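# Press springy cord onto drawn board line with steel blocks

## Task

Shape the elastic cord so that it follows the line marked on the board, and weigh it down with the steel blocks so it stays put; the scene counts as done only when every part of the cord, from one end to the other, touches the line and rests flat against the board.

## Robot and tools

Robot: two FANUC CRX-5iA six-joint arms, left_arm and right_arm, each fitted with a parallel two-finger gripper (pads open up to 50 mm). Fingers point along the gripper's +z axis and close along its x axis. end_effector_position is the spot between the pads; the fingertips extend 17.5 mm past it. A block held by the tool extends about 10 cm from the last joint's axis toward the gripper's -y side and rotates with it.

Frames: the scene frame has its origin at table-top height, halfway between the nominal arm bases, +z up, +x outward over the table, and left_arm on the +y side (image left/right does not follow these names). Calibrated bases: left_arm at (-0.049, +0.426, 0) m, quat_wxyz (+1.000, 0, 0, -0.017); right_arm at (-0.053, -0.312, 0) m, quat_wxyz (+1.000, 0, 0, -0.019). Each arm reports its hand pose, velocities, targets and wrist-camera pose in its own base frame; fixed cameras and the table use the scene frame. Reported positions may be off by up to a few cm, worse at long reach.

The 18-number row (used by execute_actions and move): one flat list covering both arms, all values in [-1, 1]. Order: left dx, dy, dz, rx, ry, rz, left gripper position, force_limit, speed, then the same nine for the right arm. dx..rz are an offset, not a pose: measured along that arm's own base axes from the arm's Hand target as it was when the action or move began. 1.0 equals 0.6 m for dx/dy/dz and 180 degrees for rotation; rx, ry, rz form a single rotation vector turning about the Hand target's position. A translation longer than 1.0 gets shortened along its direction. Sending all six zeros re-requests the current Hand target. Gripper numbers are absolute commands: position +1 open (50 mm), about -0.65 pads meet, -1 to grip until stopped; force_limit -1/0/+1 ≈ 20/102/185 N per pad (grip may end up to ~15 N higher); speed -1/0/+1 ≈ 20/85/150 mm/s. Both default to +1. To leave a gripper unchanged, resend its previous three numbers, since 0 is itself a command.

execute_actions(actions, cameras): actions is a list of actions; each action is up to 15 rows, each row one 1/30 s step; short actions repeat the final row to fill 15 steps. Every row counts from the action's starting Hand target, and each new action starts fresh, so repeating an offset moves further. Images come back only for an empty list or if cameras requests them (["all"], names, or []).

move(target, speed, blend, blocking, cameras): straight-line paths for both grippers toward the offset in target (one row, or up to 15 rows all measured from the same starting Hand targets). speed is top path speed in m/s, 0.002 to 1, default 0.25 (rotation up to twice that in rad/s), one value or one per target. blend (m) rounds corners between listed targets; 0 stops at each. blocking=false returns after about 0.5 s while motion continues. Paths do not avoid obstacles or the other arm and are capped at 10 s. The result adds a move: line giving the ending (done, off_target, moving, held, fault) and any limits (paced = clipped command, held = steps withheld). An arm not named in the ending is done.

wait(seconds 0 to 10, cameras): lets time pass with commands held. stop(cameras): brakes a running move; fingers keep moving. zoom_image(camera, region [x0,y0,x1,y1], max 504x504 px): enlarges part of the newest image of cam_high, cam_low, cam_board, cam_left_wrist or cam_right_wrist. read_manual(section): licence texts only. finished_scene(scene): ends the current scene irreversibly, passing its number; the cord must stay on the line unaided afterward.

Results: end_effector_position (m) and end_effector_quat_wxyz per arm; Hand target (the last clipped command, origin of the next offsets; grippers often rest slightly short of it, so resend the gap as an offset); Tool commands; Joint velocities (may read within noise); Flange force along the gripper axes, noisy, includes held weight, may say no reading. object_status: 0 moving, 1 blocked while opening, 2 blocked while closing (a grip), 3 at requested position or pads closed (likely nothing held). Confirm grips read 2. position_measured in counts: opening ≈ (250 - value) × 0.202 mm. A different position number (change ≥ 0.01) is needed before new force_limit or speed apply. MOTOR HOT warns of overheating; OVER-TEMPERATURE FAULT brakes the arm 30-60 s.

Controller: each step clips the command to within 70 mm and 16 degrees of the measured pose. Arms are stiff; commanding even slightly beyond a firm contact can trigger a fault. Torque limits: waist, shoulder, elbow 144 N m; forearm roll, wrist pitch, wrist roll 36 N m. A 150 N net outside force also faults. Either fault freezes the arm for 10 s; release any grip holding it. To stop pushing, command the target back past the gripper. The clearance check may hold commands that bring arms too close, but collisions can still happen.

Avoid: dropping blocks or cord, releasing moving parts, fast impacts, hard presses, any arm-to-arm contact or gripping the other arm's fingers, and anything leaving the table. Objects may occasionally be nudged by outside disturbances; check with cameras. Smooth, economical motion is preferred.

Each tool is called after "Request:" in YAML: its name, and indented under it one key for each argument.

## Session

Request:
execute_actions:
  actions: []

Scene clock: 0.00 s.
left_arm: end_effector_position=(+0.6708, -0.1400, +0.3097) position_measured=3 object_status=3 end_effector_quat_wxyz=(+0.704, -0.065, +0.672, +0.223) | right_arm: end_effector_position=(+0.1621, +0.1577, +0.1716) position_measured=3 object_status=3 end_effector_quat_wxyz=(+0.016, -0.329, +0.944, +0.008)
Joint positions: left_arm=[-0.422 0.314 -0.642 0.88 1.248 0.898] | right_arm=[1.421 -0.683 -0.729 0.021 -1.495 0.82]
Joint velocities: within noise
Flange force (N): no reading
Hand target: left_arm +0.6708, -0.1400, +0.3097; +0.704, -0.065, +0.672, +0.223 | right_arm +0.1621, +0.1577, +0.1716; +0.016, -0.329, +0.944, +0.008
Tool commands: left_gripper/position=+1.0 left_gripper/force_limit=+1.0 left_gripper/speed=+1.0 right_gripper/position=+1.0 right_gripper/force_limit=+1.0 right_gripper/speed=+1.0

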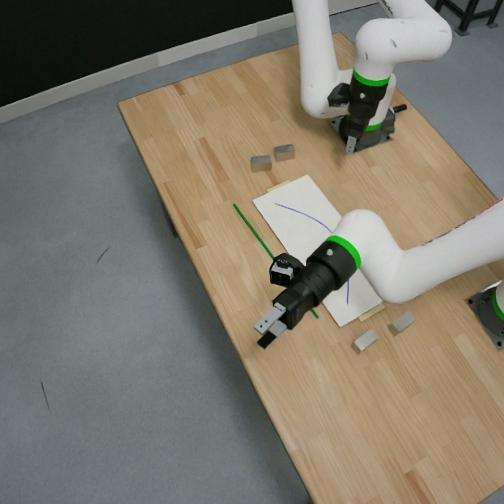

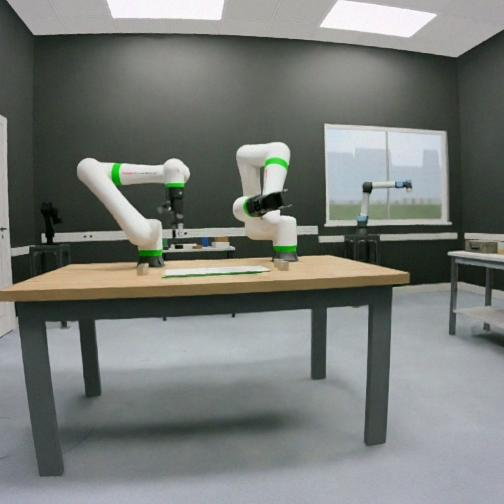

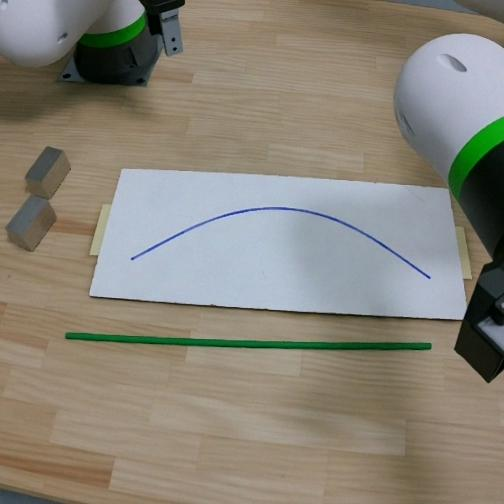

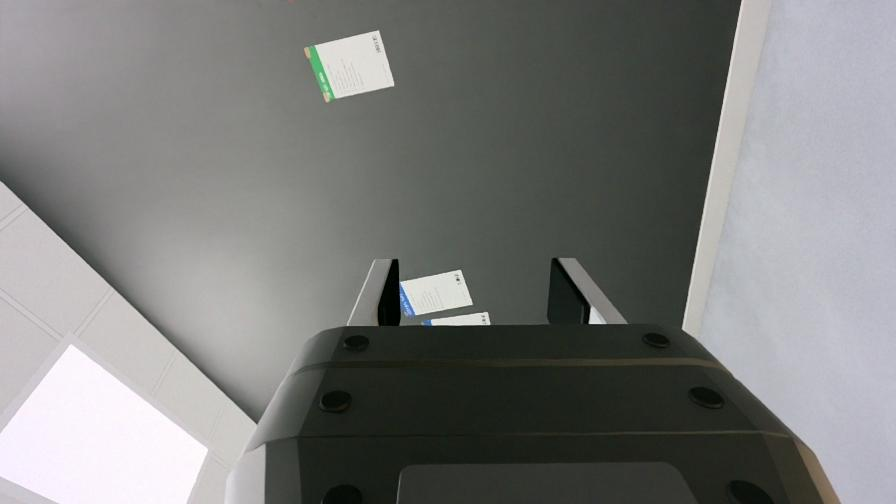

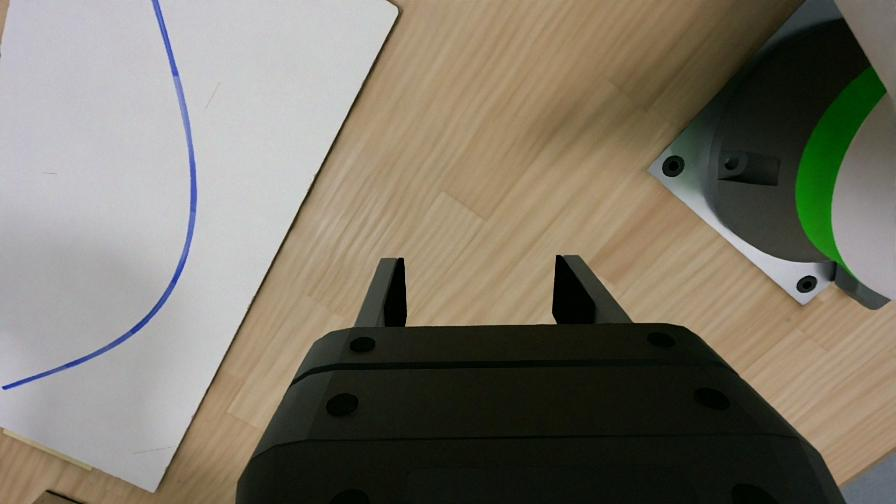

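Request:
move:
  target:
    - [-0.085,0.008,0.034,0.421,0.11,-0.0886,1,1,1,0.0,0,0.464,0,0,0,1,1,1]
    - [-0.609,-0.0423,0.234,0.2703,0.5216,-0.4143,1,1,1,0.2313,-0.1403,0.464,0.0042,0.0135,-0.702,1,1,1]
  speed: [0.4,0.35]
  cameras: ["cam_board","cam_left_wrist","cam_right_wrist"]

Scene clock: 8.77 s.
left_arm: end_effector_position=(+0.3054, -0.1654, +0.4501) position_measured=3 object_status=3 end_effector_quat_wxyz=(-0.002, +0.708, +0.707, -0.001) | right_arm: end_effector_position=(+0.3008, +0.0735, +0.4500) position_measured=3 object_status=3 end_effector_quat_wxyz=(+0.000, +0.694, +0.720, +0.000)
Joint positions: left_arm=[-0.113 -0.169 0.251 -0.001 -1.995 0.112] | right_arm=[0.673 -0.265 0.176 0 -2.013 -0.637]
Flange force (N): left_arm=[6.1 -0.7 0.5] | right_arm=[3.0 -2.1 -0.8]
Hand target: left_arm +0.3054, -0.1654, +0.4501; -0.002, +0.708, +0.707, -0.001 | right_arm +0.3008, +0.0735, +0.4500; +0.000, +0.694, +0.720, +0.000
Off the commanded pose: left_arm 0.000 m, 0 deg | right_arm 0.000 m, 0 deg.
move: done
Images, in order (width x height): cam_board 504x504, cam_left_wrist 896x504, cam_right_wrist 896x504.

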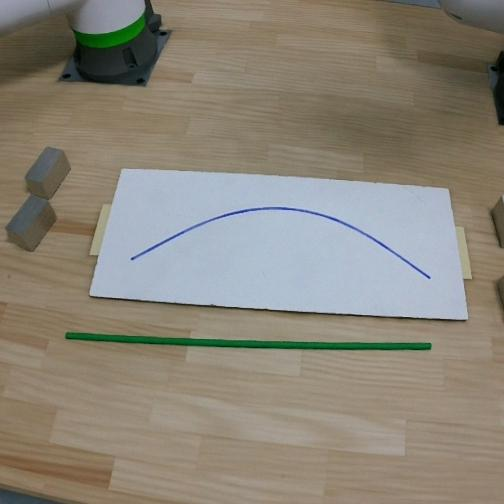

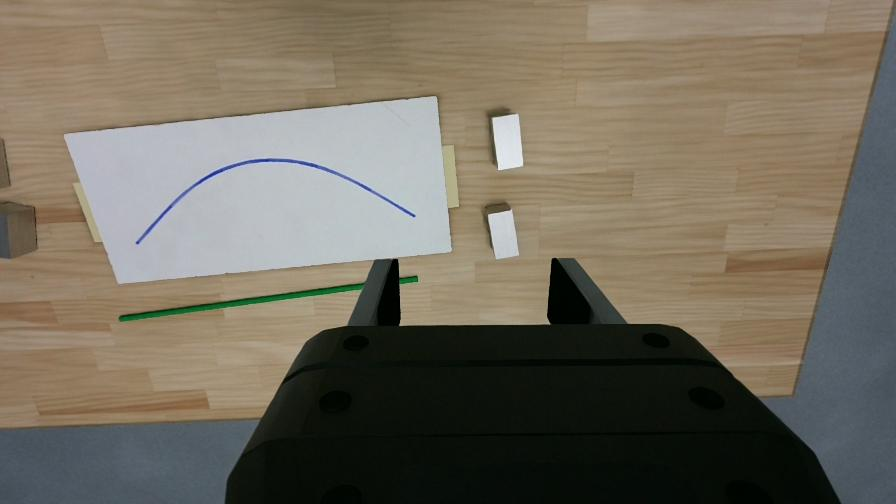

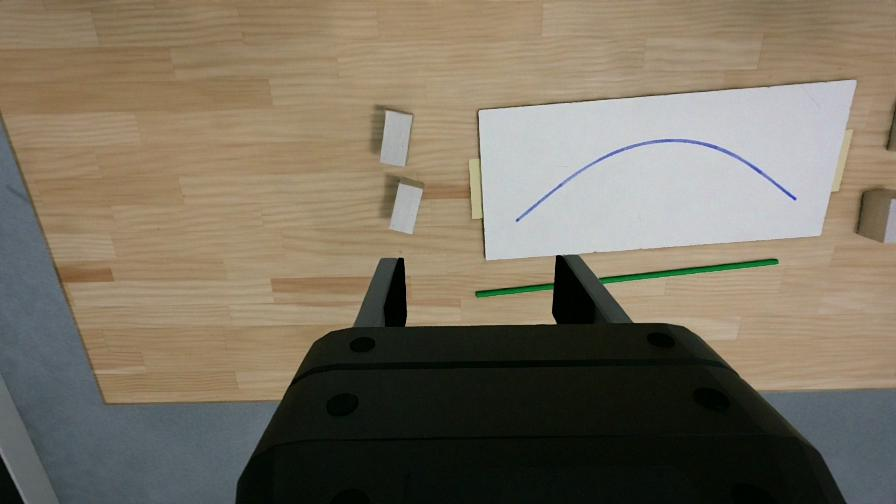

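Request:
move:
  target: [0.3427,-0.4477,-0.65,0,0,-0.455,0,-0.8,0,0.1337,-0.0913,-0.6167,0,0,-0.0722,1,-0.5,0]
  speed: 0.3
  cameras: ["cam_board","cam_left_wrist","cam_right_wrist"]

Scene clock: 13.57 s.
left_arm: end_effector_position=(+0.5111, -0.4340, +0.0601) position_measured=152 object_status=3 end_effector_quat_wxyz=(-0.002, +0.998, +0.070, +0.001) | right_arm: end_effector_position=(+0.3811, +0.0188, +0.0800) position_measured=3 object_status=3 end_effector_quat_wxyz=(+0.000, +0.771, +0.637, +0.000)
Joint positions: left_arm=[-0.511 0.656 0.338 -0.004 -1.253 -0.919] | right_arm=[0.397 -0.053 -0.537 0 -1.087 -0.588]
Flange force (N): left_arm=[0.1 -2.9 -1.4] | right_arm=[2.1 -3.0 -1.4]
Hand target: left_arm +0.5111, -0.4340, +0.0601; -0.002, +0.998, +0.070, +0.000 | right_arm +0.3811, +0.0188, +0.0800; +0.000, +0.771, +0.637, +0.000
Off the commanded pose: left_arm 0.000 m, 0 deg | right_arm 0.000 m, 0 deg.
move: done
Images, in order (width x height): cam_board 504x504, cam_left_wrist 896x504, cam_right_wrist 896x504.

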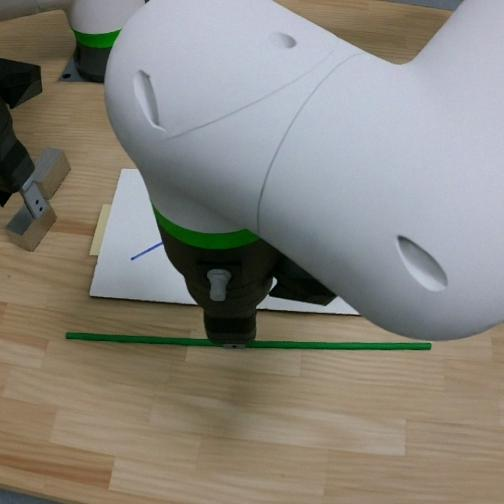

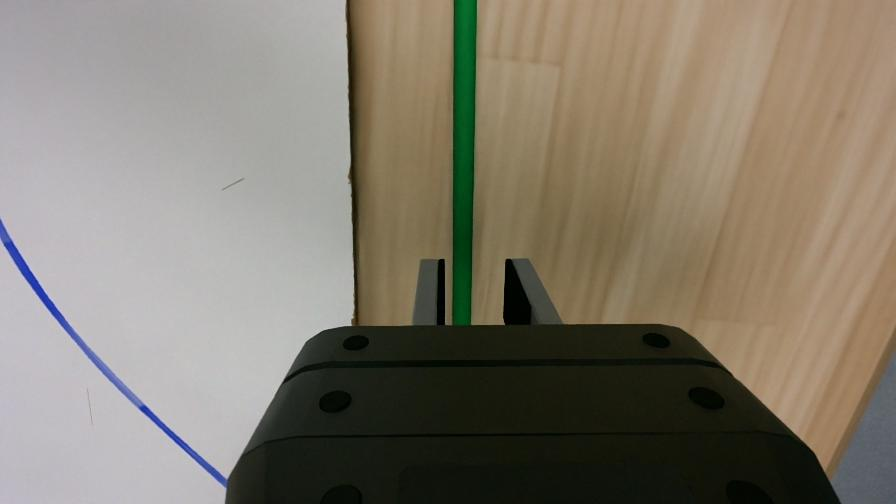

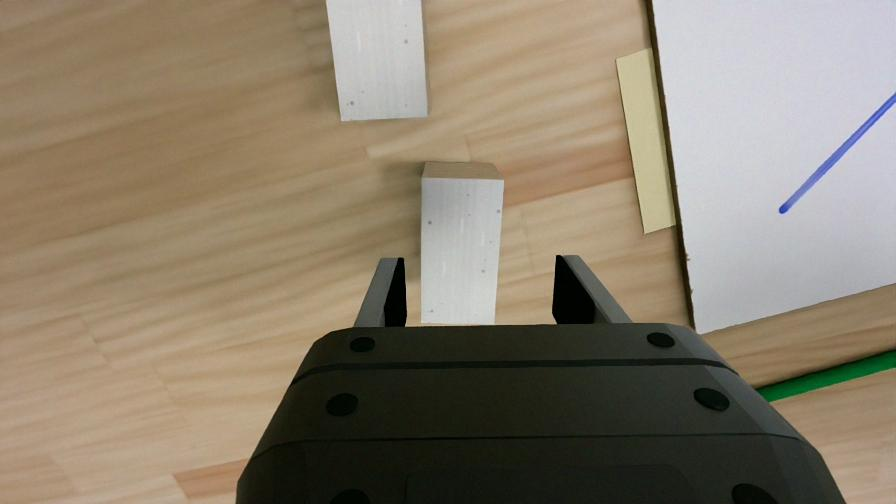

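Request:
move:
  target:
    - [-0.006,0.011,0,0,0,0,0,-0.8,-0.5,0,0,0,0,0,0,1,-0.5,-0.5]
    - [-0.006,0.011,-0.0665,0,0,0,0,-0.8,-0.5,0,0,-0.0783,0,0,0,1,-0.5,-0.5]
    - [-0.006,0.011,-0.0665,0,0,0,-1,-0.8,-0.5,0,0,-0.0783,0,0,0,-1,-0.5,-0.5]
    - [-0.006,0.011,0.033,0,0,0,-1,-0.8,-0.5,0,0,0.033,0,0,0,-1,-0.5,-0.5]
  speed: [0.05,0.05,0.05,0.1]

Request:
move:
  target:
    - [-0.3125,0.0182,0,0,0,-0.0489,-1,-0.8,-0.5,0,0,0,0,0,0,-1,-0.5,-0.5]
    - [-0.3125,0.0182,-0.0857,0,0,-0.0489,-1,-0.8,-0.5,0,0,0,0,0,0,-1,-0.5,-0.5]
  speed: [0.2,0.05]
  cameras: ["cam_board","cam_left_wrist"]

Scene clock: 20.80 s.
left_arm: end_effector_position=(+0.5075, -0.4274, +0.0798) position_measured=215 object_status=2 end_effector_quat_wxyz=(-0.002, +0.998, +0.070, +0.000) | right_arm: end_effector_position=(+0.3811, +0.0187, +0.0998) position_measured=104 object_status=2 end_effector_quat_wxyz=(+0.000, +0.771, +0.637, +0.000)
Joint positions: left_arm=[-0.505 0.623 0.333 -0.004 -1.282 -0.925] | right_arm=[0.397 -0.078 -0.509 0 -1.14 -0.588]
Flange force (N): left_arm=[-1.0 -3.9 -1.0] | right_arm=[1.6 -2.6 3.8]
Hand target: left_arm +0.5075, -0.4274, +0.0799; -0.002, +0.998, +0.070, +0.000 | right_arm +0.3811, +0.0188, +0.0998; +0.000, +0.771, +0.637, +0.000
Off the commanded pose: left_arm 0.000 m, 0 deg | right_arm 0.000 m, 0 deg.
move: done

Scene clock: 23.27 s.
left_arm: end_effector_position=(+0.3200, -0.4164, +0.0284) position_measured=215 object_status=2 end_effector_quat_wxyz=(-0.002, +1.000, -0.007, +0.001) | right_arm: end_effector_position=(+0.3811, +0.0188, +0.0998) position_measured=104 object_status=2 end_effector_quat_wxyz=(+0.000, +0.771, +0.637, +0.000)
Joint positions: left_arm=[-0.668 0.358 -0.194 -0.005 -1.02 -0.914] | right_arm=[0.397 -0.078 -0.509 0 -1.14 -0.588]
Flange force (N): left_arm=[0.7 -4.6 -1.4] | right_arm=[1.7 -2.7 3.5]
Hand target: left_arm +0.3200, -0.4165, +0.0284; -0.002, +1.000, -0.007, +0.001 | right_arm +0.3811, +0.0188, +0.0998; +0.000, +0.771, +0.637, +0.000
Off the commanded pose: left_arm 0.000 m, 0 deg | right_arm 0.000 m, 0 deg.
move: done
Images, in order (width x height): cam_board 504x504, cam_left_wrist 896x504.

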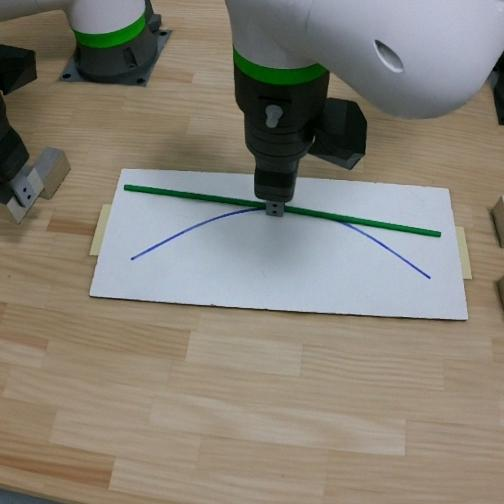

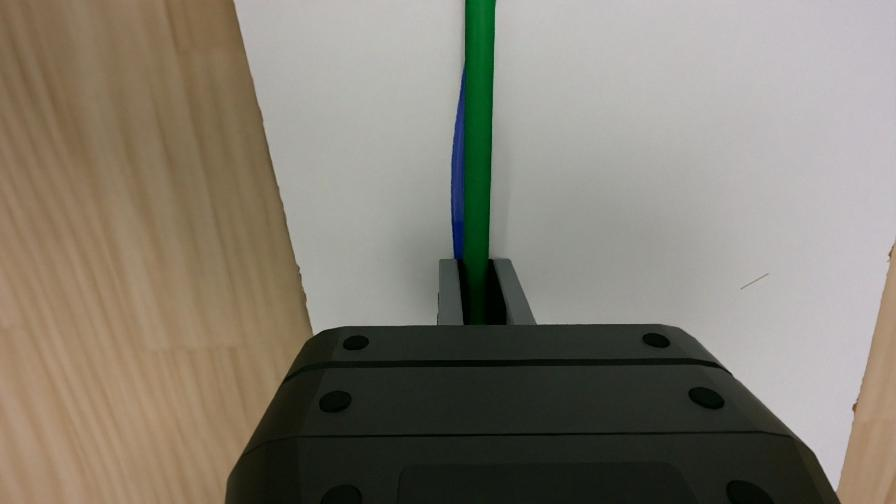

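Request:
move:
  target:
    - [0,0.0033,-0.001,0,0,0,-1,-0.8,-0.5,0,0,0,0,0,0,-1,-0.5,-0.5]
    - [0,0.0033,-0.001,0,0,0,0,-0.8,-0.95,0,0,0,0,0,0,-1,-0.5,-0.5]
    - [0,0.0033,0.13,0,0,0,0,-0.8,-0.95,0,0,0,0,0,0,-1,-0.5,-0.5]
    - [0.1517,0.5183,0.1527,0,0,0.582,0.75,-0.8,-0.5,-0.059,0.4853,0,0,0,0.1767,-1,-0.5,-0.5]
  speed: [0.03,0.03,0.12,0.25]
  cameras: ["cam_left_wrist","cam_right_wrist"]

Scene clock: 32.00 s.
left_arm: end_effector_position=(+0.4110, -0.1055, +0.1201) position_measured=41 object_status=0 end_effector_quat_wxyz=(-0.002, +0.616, +0.788, -0.001) | right_arm: end_effector_position=(+0.3457, +0.3099, +0.0998) position_measured=104 object_status=2 end_effector_quat_wxyz=(+0.000, +0.567, +0.824, +0.000)
Joint positions: left_arm=[0.06 0.015 -0.367 -0.001 -1.193 0.185] | right_arm=[1.015 0.132 -0.293 0 -1.146 -0.65]
Flange force (N): left_arm=[5.0 -0.7 -1.7] | right_arm=[1.4 -2.5 3.8]
Hand target: left_arm +0.4110, -0.1055, +0.1201; -0.002, +0.616, +0.788, -0.001 | right_arm +0.3457, +0.3099, +0.0998; +0.000, +0.567, +0.824, +0.000
Off the commanded pose: left_arm 0.000 m, 0 deg | right_arm 0.000 m, 0 deg.
move: done
Images, in order (width x height): cam_left_wrist 896x504, cam_right_wrist 896x504.

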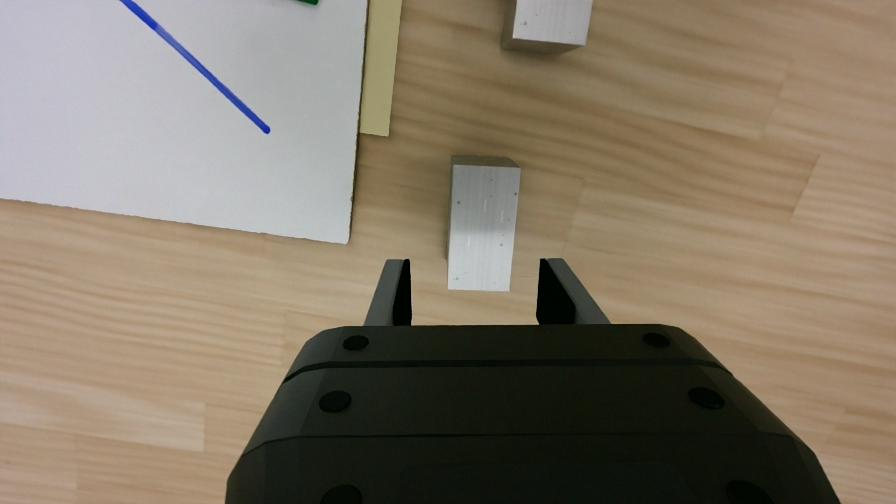

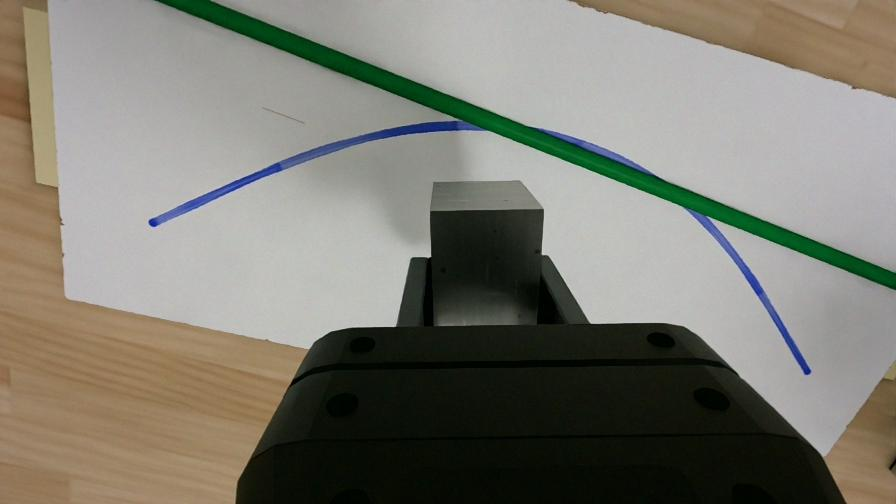

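Request:
move:
  target:
    - [0,0.012,-0.05,0,0,0,0.75,-0.5,-0.5,0,0,-0.1,0,0,0,-1,-0.5,-0.5]
    - [0,0.012,-0.1452,0,0,0,0.75,-0.5,-0.5,-0.0148,-0.0057,-0.1,0,0,0,-1,-0.5,-0.5]
    - [0,0.012,-0.1452,0,0,0,-1,-0.5,-0.5,-0.0148,-0.0057,-0.1018,0,0,0,-1,-0.5,-0.5]
    - [0,0.012,-0.0335,0,0,0,-1,-0.5,-0.5,-0.0148,-0.0057,-0.1018,0,0,0,-1,-0.5,-0.5]
    - [0,0.012,-0.0335,0,0,0,-1,-0.5,-0.5,-0.0148,-0.0057,-0.1018,0,0,0,0.75,-0.5,-0.9]
  speed: [0.1,0.05,0.03,0.1,0.1]
  cameras: ["cam_board","cam_right_wrist"]

Scene clock: 38.77 s.
left_arm: end_effector_position=(+0.4110, -0.0983, +0.1000) position_measured=103 object_status=2 end_effector_quat_wxyz=(-0.002, +0.616, +0.788, -0.001) | right_arm: end_effector_position=(+0.3368, +0.3065, +0.0387) position_measured=41 object_status=0 end_effector_quat_wxyz=(+0.000, +0.567, +0.824, +0.000)
Joint positions: left_arm=[0.077 0.032 -0.401 -0.001 -1.142 0.167] | right_arm=[1.028 0.187 -0.39 0 -0.994 -0.664]
Flange force (N): left_arm=[4.5 -1.5 3.4] | right_arm=[1.7 -2.7 -1.4]
Hand target: left_arm +0.4110, -0.0983, +0.1000; -0.002, +0.616, +0.788, -0.001 | right_arm +0.3368, +0.3065, +0.0387; +0.000, +0.567, +0.824, +0.000
Off the commanded pose: left_arm 0.000 m, 0 deg | right_arm 0.000 m, 0 deg.
move: done
Images, in order (width x height): cam_board 504x504, cam_right_wrist 896x504.

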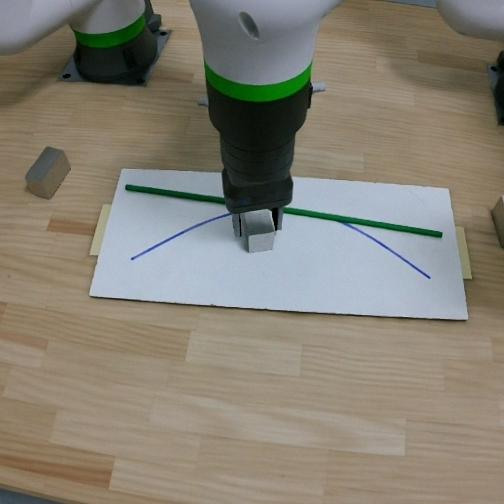

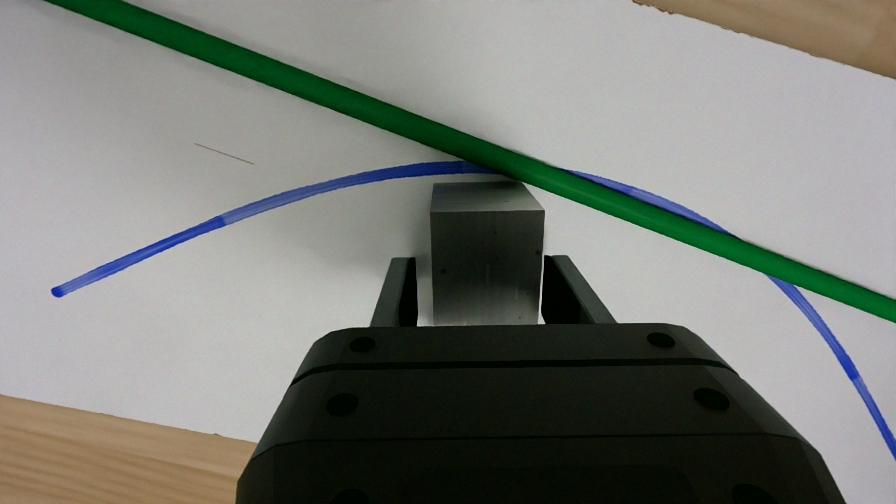

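Request:
move:
  target:
    - [0,0,0,0,0,0,-1,-0.5,-0.5,0,0,0.1355,0,0,0,0.75,-0.5,-0.9]
    - [-0.0602,-0.4422,-0.05,0,0,-0.171,-1,-0.5,-0.5,-0.0713,-0.5,0.1355,0,0,-0.16,0.75,-0.5,-0.9]
    - [-0.0602,-0.4422,-0.0992,0,0,-0.171,-1,-0.5,-0.5,-0.0713,-0.5,0.1355,0,0,-0.16,0.75,-0.5,-0.9]
    - [-0.0777,-0.4368,-0.0992,0,0,-0.171,-1,-0.5,-0.5,-0.0713,-0.5,0.1355,0,0,-0.16,0.75,-0.5,-0.9]
  speed: [0.12,0.22,0.06,0.03]
  cameras: ["cam_board","cam_left_wrist","cam_right_wrist"]

Scene clock: 44.40 s.
left_arm: end_effector_position=(+0.3644, -0.3604, +0.0404) position_measured=103 object_status=2 end_effector_quat_wxyz=(-0.002, +0.803, +0.596, -0.001) | right_arm: end_effector_position=(+0.2940, +0.0065, +0.1200) position_measured=41 object_status=3 end_effector_quat_wxyz=(+0.000, +0.754, +0.657, +0.000)
Joint positions: left_arm=[-0.524 0.316 -0.22 0 -1.039 0.231] | right_arm=[0.48 -0.361 -0.678 0 -1.254 -0.618]
Flange force (N): left_arm=[3.9 -0.8 3.8] | right_arm=[3.5 -1.7 -1.0]
Hand target: left_arm +0.3644, -0.3604, +0.0404; -0.002, +0.803, +0.596, -0.001 | right_arm +0.2940, +0.0065, +0.1200; +0.000, +0.754, +0.657, +0.000
Off the commanded pose: left_arm 0.000 m, 0 deg | right_arm 0.000 m, 0 deg.
move: done
Images, in order (width x height): cam_board 504x504, cam_left_wrist 896x504, cam_right_wrist 896x504.

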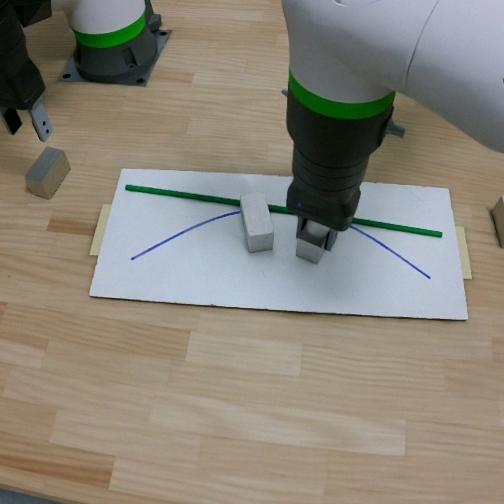

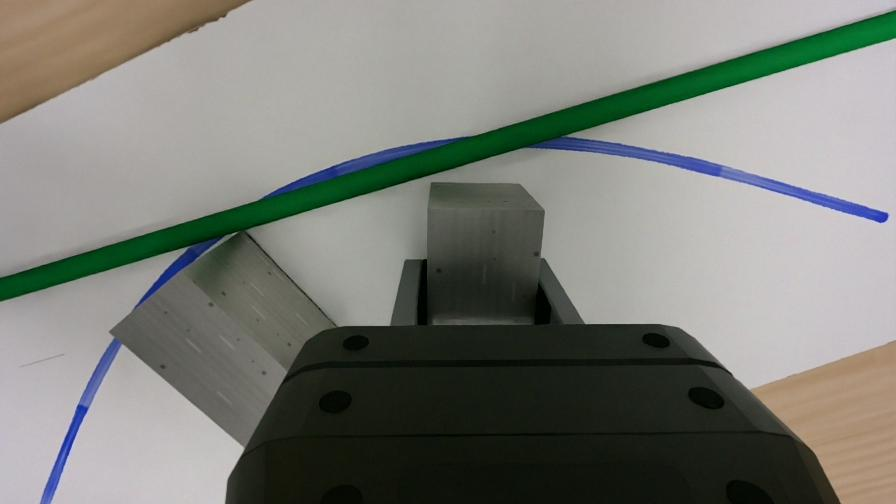

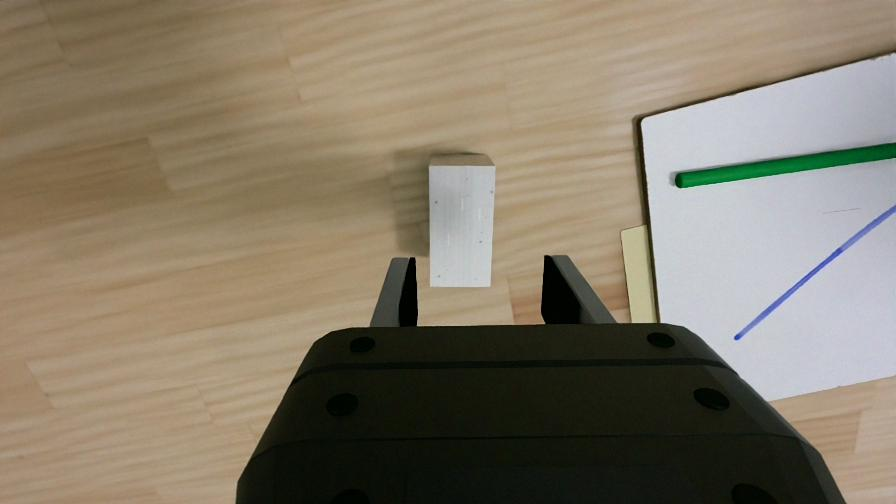

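Request:
move:
  target:
    - [-0.0125,0.0038,0,0,0,0,-1,-0.5,-0.5,0.0043,-0.0007,-0.1,0,0,0,0.75,-0.5,-0.9]
    - [-0.0125,0.0038,-0.0017,0,0,0,0.75,-0.5,-0.9,0.0043,-0.0007,-0.145,0,0,0,-1,-0.5,-0.5]
    - [-0.0125,0.0038,0.133,0,0,0,0.75,-0.5,-0.9,0.0043,-0.0007,0,0,0,0,-1,-0.5,-0.5]
    - [-0.109,0.4373,0.133,0,0,0.1378,0.75,-0.5,-0.9,-0.1165,0.209,0,0,0,0.2944,-1,-0.5,-0.5]
  speed: [0.05,0.04,0.1,0.25]
  cameras: ["cam_board","cam_left_wrist","cam_right_wrist"]

Scene clock: 52.87 s.
left_arm: end_effector_position=(+0.2990, -0.0980, +0.1202) position_measured=41 object_status=3 end_effector_quat_wxyz=(-0.002, +0.656, +0.755, -0.001) | right_arm: end_effector_position=(+0.2241, +0.1319, +0.1200) position_measured=104 object_status=2 end_effector_quat_wxyz=(+0.000, +0.382, +0.924, +0.000)
Joint positions: left_arm=[0.108 -0.291 -0.63 -0.001 -1.236 0.032] | right_arm=[1.056 -0.48 -0.749 0 -1.302 -0.269]
Flange force (N): left_arm=[6.6 -3.3 -1.4] | right_arm=[5.3 -1.2 4.0]
Hand target: left_arm +0.2990, -0.0980, +0.1202; -0.002, +0.656, +0.755, -0.001 | right_arm +0.2241, +0.1319, +0.1200; +0.000, +0.382, +0.924, +0.000
Off the commanded pose: left_arm 0.000 m, 0 deg | right_arm 0.000 m, 0 deg.
move: done
Images, in order (width x height): cam_board 504x504, cam_left_wrist 896x504, cam_right_wrist 896x504.

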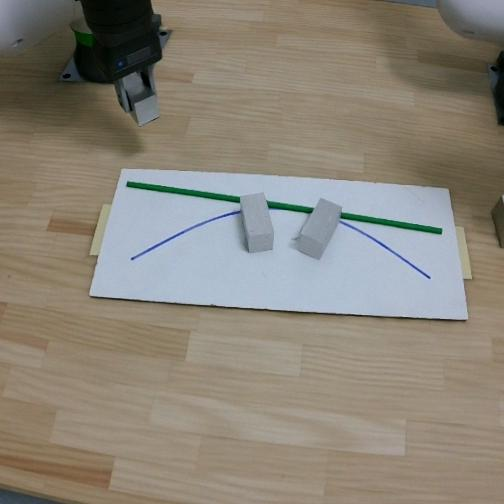

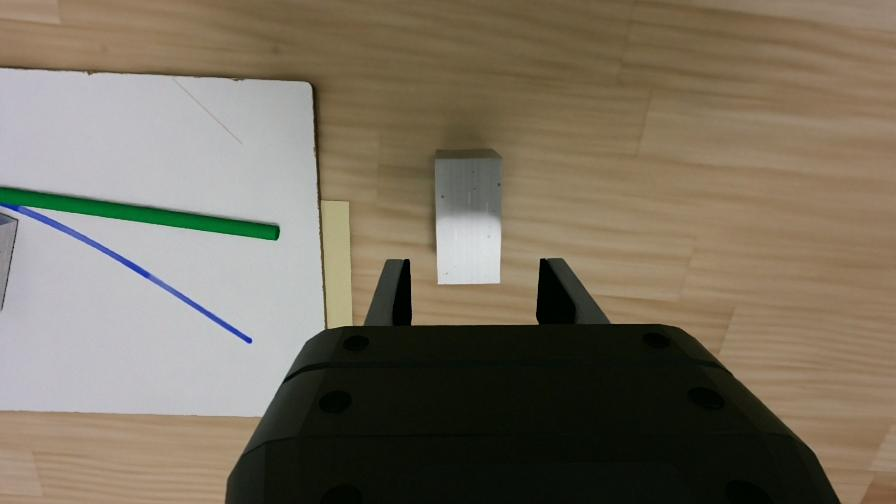

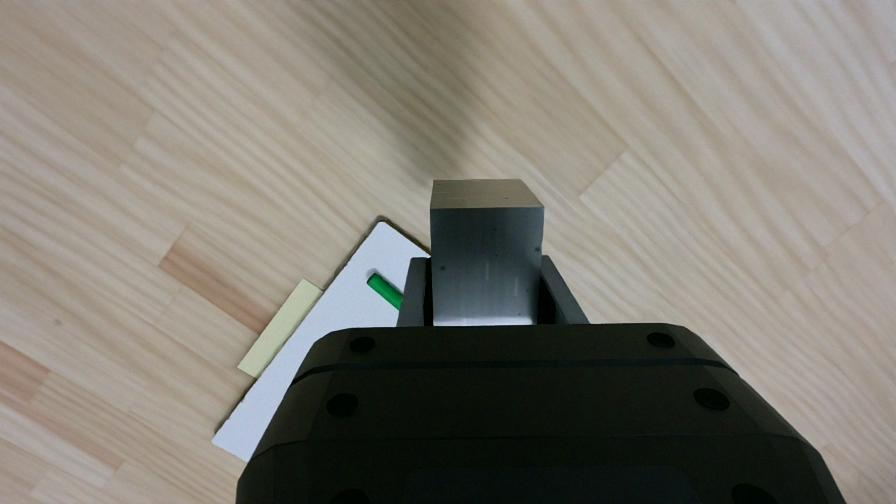

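Request:
move:
  target:
    - [-0.003,0,-0.1453,0,0,0,0.75,-0.5,-0.9,0,0,0,0,0,0,-1,-0.5,-0.5]
    - [-0.003,0,-0.1453,0,0,0,-1,-0.5,-0.5,0,0,0,0,0,0,-1,-0.5,-0.5]
    - [-0.003,0,0,0,0,0,-1,-0.5,-0.5,0,0,0,0,0,0,-1,-0.5,-0.5]
    - [-0.0652,-0.2032,0,0,0,-0.2083,-1,-0.5,-0.5,0,0,0,0,0,0,-1,-0.5,-0.5]
    - [-0.0652,-0.2032,-0.1328,0,0,-0.2083,-1,-0.5,-0.5,0,0,-0.1325,0,0,0,-1,-0.5,-0.5]
  speed: [0.08,0.06,0.12,0.2,0.08]
  cameras: ["cam_board","cam_left_wrist"]

Request:
move:
  target: [0.131,0.0149,0,0,0,0,-1,-0.5,-0.5,0.1972,0.0263,0,0,0,0,-1,-0.5,-0.5]
  speed: 0.03
  cameras: ["cam_board","cam_left_wrist"]

Request:
zoom_image:
  camera: "cam_board"
  region: [100, 190, 280, 290]

Request:
zoom_image:
  camera: "cam_board"
  region: [270, 190, 450, 290]

Scene clock: 60.77 s.
left_arm: end_effector_position=(+0.2599, -0.2199, +0.0406) position_measured=104 object_status=2 end_effector_quat_wxyz=(-0.002, +0.864, +0.504, +0.000) | right_arm: end_effector_position=(+0.2240, +0.1320, +0.0405) position_measured=104 object_status=2 end_effector_quat_wxyz=(+0.000, +0.382, +0.924, +0.000)
Joint positions: left_arm=[-0.312 -0.103 -0.689 -0.002 -0.989 -0.201] | right_arm=[1.056 -0.372 -0.887 0 -1.055 -0.269]
Flange force (N): left_arm=[5.5 -4.3 2.7] | right_arm=[4.1 -0.6 4.3]
Hand target: left_arm +0.2598, -0.2199, +0.0406; -0.002, +0.864, +0.504, +0.000 | right_arm +0.2241, +0.1319, +0.0405; +0.000, +0.382, +0.924, +0.000
Off the commanded pose: left_arm 0.000 m, 0 deg | right_arm 0.000 m, 0 deg.
move: done
Images, in order (width x height): cam_board 504x504, cam_left_wrist 896x504.

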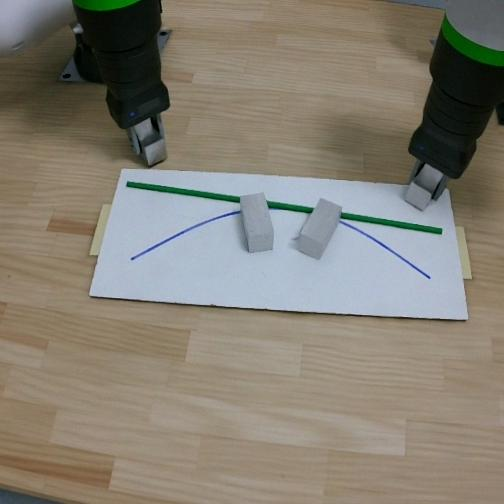

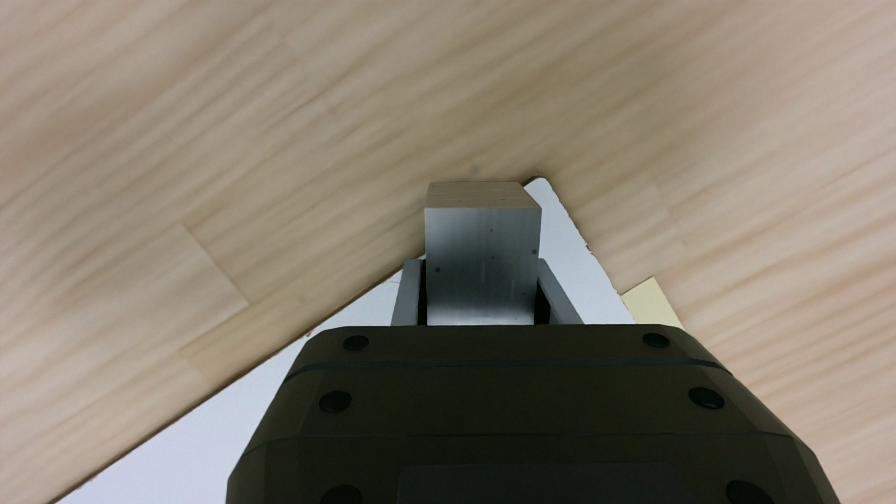

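Scene clock: 65.00 s.
left_arm: end_effector_position=(+0.3384, -0.2110, +0.0406) position_measured=104 object_status=2 end_effector_quat_wxyz=(-0.002, +0.864, +0.504, +0.000) | right_arm: end_effector_position=(+0.3424, +0.1477, +0.0405) position_measured=104 object_status=2 end_effector_quat_wxyz=(+0.000, +0.382, +0.924, +0.000)
Joint positions: left_arm=[-0.227 0.052 -0.538 -0.003 -0.985 -0.286] | right_arm=[0.764 -0.018 -0.61 0.001 -0.979 0.023]
Flange force (N): left_arm=[4.1 -3.5 2.9] | right_arm=[2.8 -1.2 3.9]
Hand target: left_arm +0.3384, -0.2110, +0.0406; -0.002, +0.864, +0.504, +0.000 | right_arm +0.3424, +0.1477, +0.0405; +0.000, +0.382, +0.924, +0.000
Off the commanded pose: left_arm 0.000 m, 0 deg | right_arm 0.000 m, 0 deg.
move: done
Images, in order (width x height): cam_board 504x504, cam_left_wrist 896x504.

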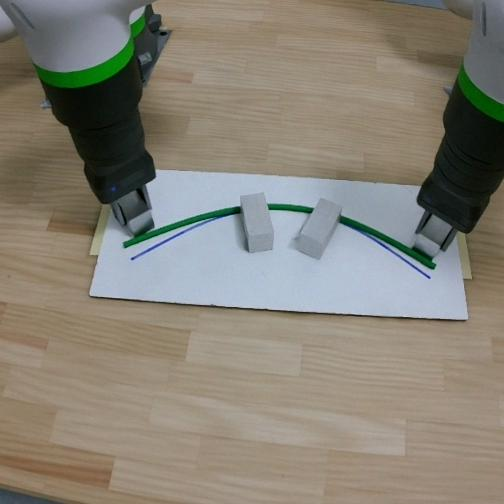

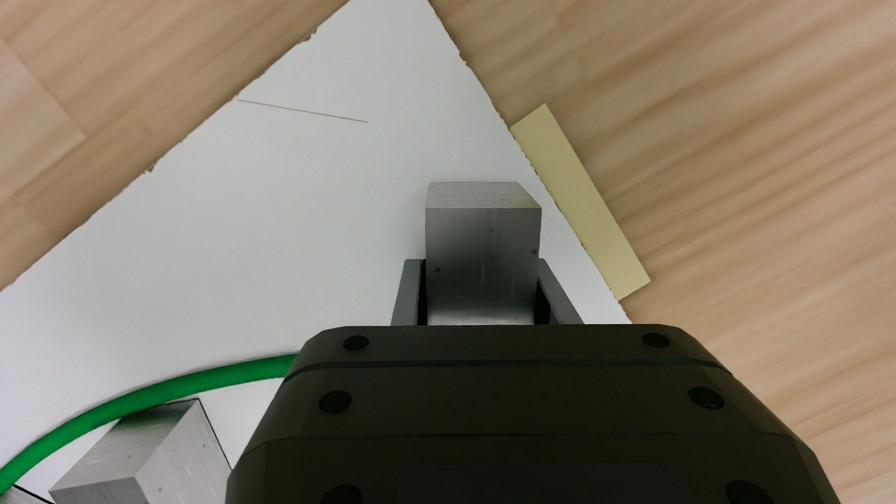

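Scaled by 2.800.

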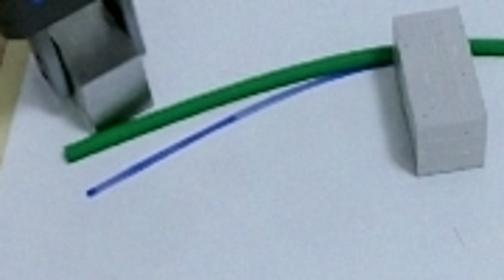

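Scaled by 2.800.

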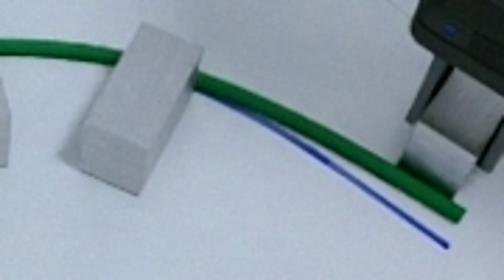

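Request:
move:
  target: [0.0282,0.0033,0,0,0,0,-1,-0.5,-0.5,0.0417,0.0055,0,0,0,0,-1,-0.5,-0.5]
  speed: 0.03
  cameras: ["cam_board"]

Request:
zoom_image:
  camera: "cam_board"
  region: [100, 190, 280, 290]

Request:
zoom_image:
  camera: "cam_board"
  region: [270, 190, 450, 290]

Scene clock: 66.47 s.
left_arm: end_effector_position=(+0.3554, -0.2090, +0.0406) position_measured=104 object_status=2 end_effector_quat_wxyz=(-0.002, +0.864, +0.504, +0.000) | right_arm: end_effector_position=(+0.3675, +0.1510, +0.0405) position_measured=104 object_status=2 end_effector_quat_wxyz=(+0.000, +0.382, +0.924, +0.000)
Joint positions: left_arm=[-0.213 0.085 -0.502 -0.003 -0.987 -0.3] | right_arm=[0.724 0.045 -0.547 0.001 -0.98 0.063]
Flange force (N): left_arm=[3.5 -2.3 3.6] | right_arm=[2.5 -0.1 3.8]
Hand target: left_arm +0.3554, -0.2090, +0.0406; -0.002, +0.864, +0.504, +0.000 | right_arm +0.3674, +0.1510, +0.0405; +0.000, +0.382, +0.924, +0.000
Off the commanded pose: left_arm 0.000 m, 0 deg | right_arm 0.000 m, 0 deg.
move: done
Images, in order (width x height): cam_board 504x504.

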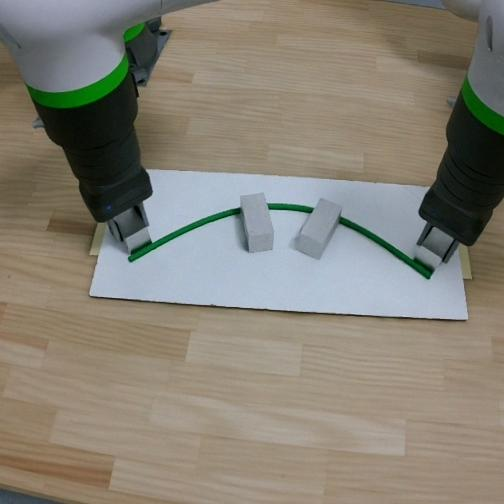

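Scaled by 2.800.

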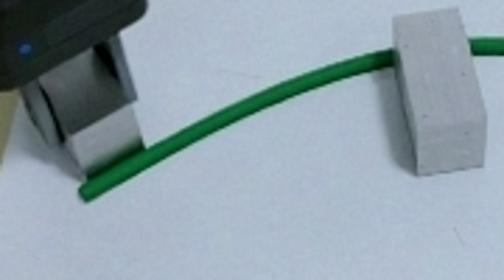

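Scaled by 2.800.

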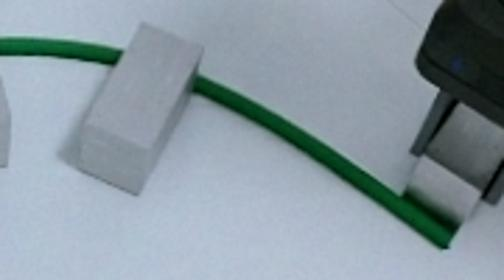

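Request:
move:
  target:
    - [0,0,-0.0015,0,0,0,-1,-0.5,-0.5,0,0,-0.0025,0,0,0,-1,-0.5,-0.5]
    - [0,0,-0.0015,0,0,0,0.75,-0.5,-0.95,0,0,-0.0025,0,0,0,0.75,-0.5,-0.95]
    - [0,0,0.1,0,0,0,0.75,-0.5,-0.95,0,0,0.1,0,0,0,0.75,-0.5,-0.95]
    - [-0.2,0.06,0.2,0,0,0,0.75,-0.5,-0.95,-0.2,-0.06,0.2,0,0,0,0.75,-0.5,-0.95]
  speed: [0.02,0.03,0.08,0.25]
  cameras: ["cam_board"]

Request:
zoom_image:
  camera: "cam_board"
  region: [100, 190, 280, 290]

Request:
zoom_image:
  camera: "cam_board"
  region: [270, 190, 450, 290]

Scene clock: 70.63 s.
left_arm: end_effector_position=(+0.2354, -0.1730, +0.1605) position_measured=41 object_status=3 end_effector_quat_wxyz=(-0.002, +0.864, +0.504, +0.000) | right_arm: end_effector_position=(+0.2474, +0.1150, +0.1605) position_measured=41 object_status=3 end_effector_quat_wxyz=(+0.000, +0.382, +0.924, +0.000)
Joint positions: left_arm=[-0.176 -0.395 -0.601 -0.003 -1.368 -0.338] | right_arm=[0.932 -0.463 -0.643 0 -1.391 -0.145]
Flange force (N): left_arm=[5.5 -5.0 -1.6] | right_arm=[5.0 -0.7 -0.7]
Hand target: left_arm +0.2354, -0.1730, +0.1606; -0.002, +0.864, +0.504, +0.000 | right_arm +0.2474, +0.1150, +0.1605; +0.000, +0.382, +0.924, +0.000
Off the commanded pose: left_arm 0.000 m, 0 deg | right_arm 0.000 m, 0 deg.
move: done
Images, in order (width x height): cam_board 504x504.

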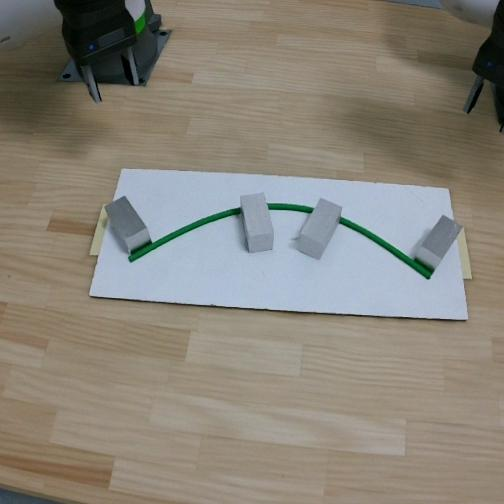

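Scaled by 2.800.

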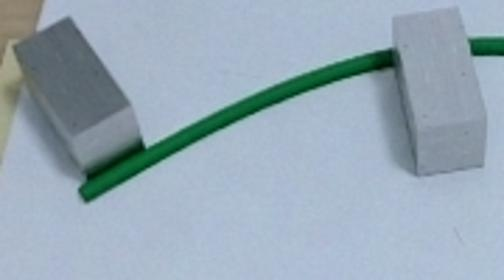

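Scaled by 2.800.

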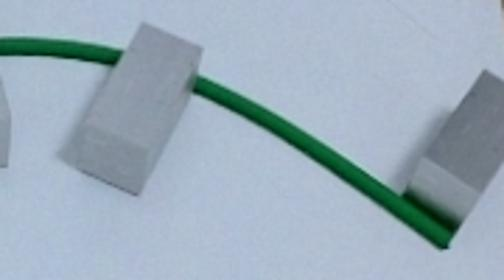

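Request:
finished_scene:
  scene: 2

The scene is finished: the task was done.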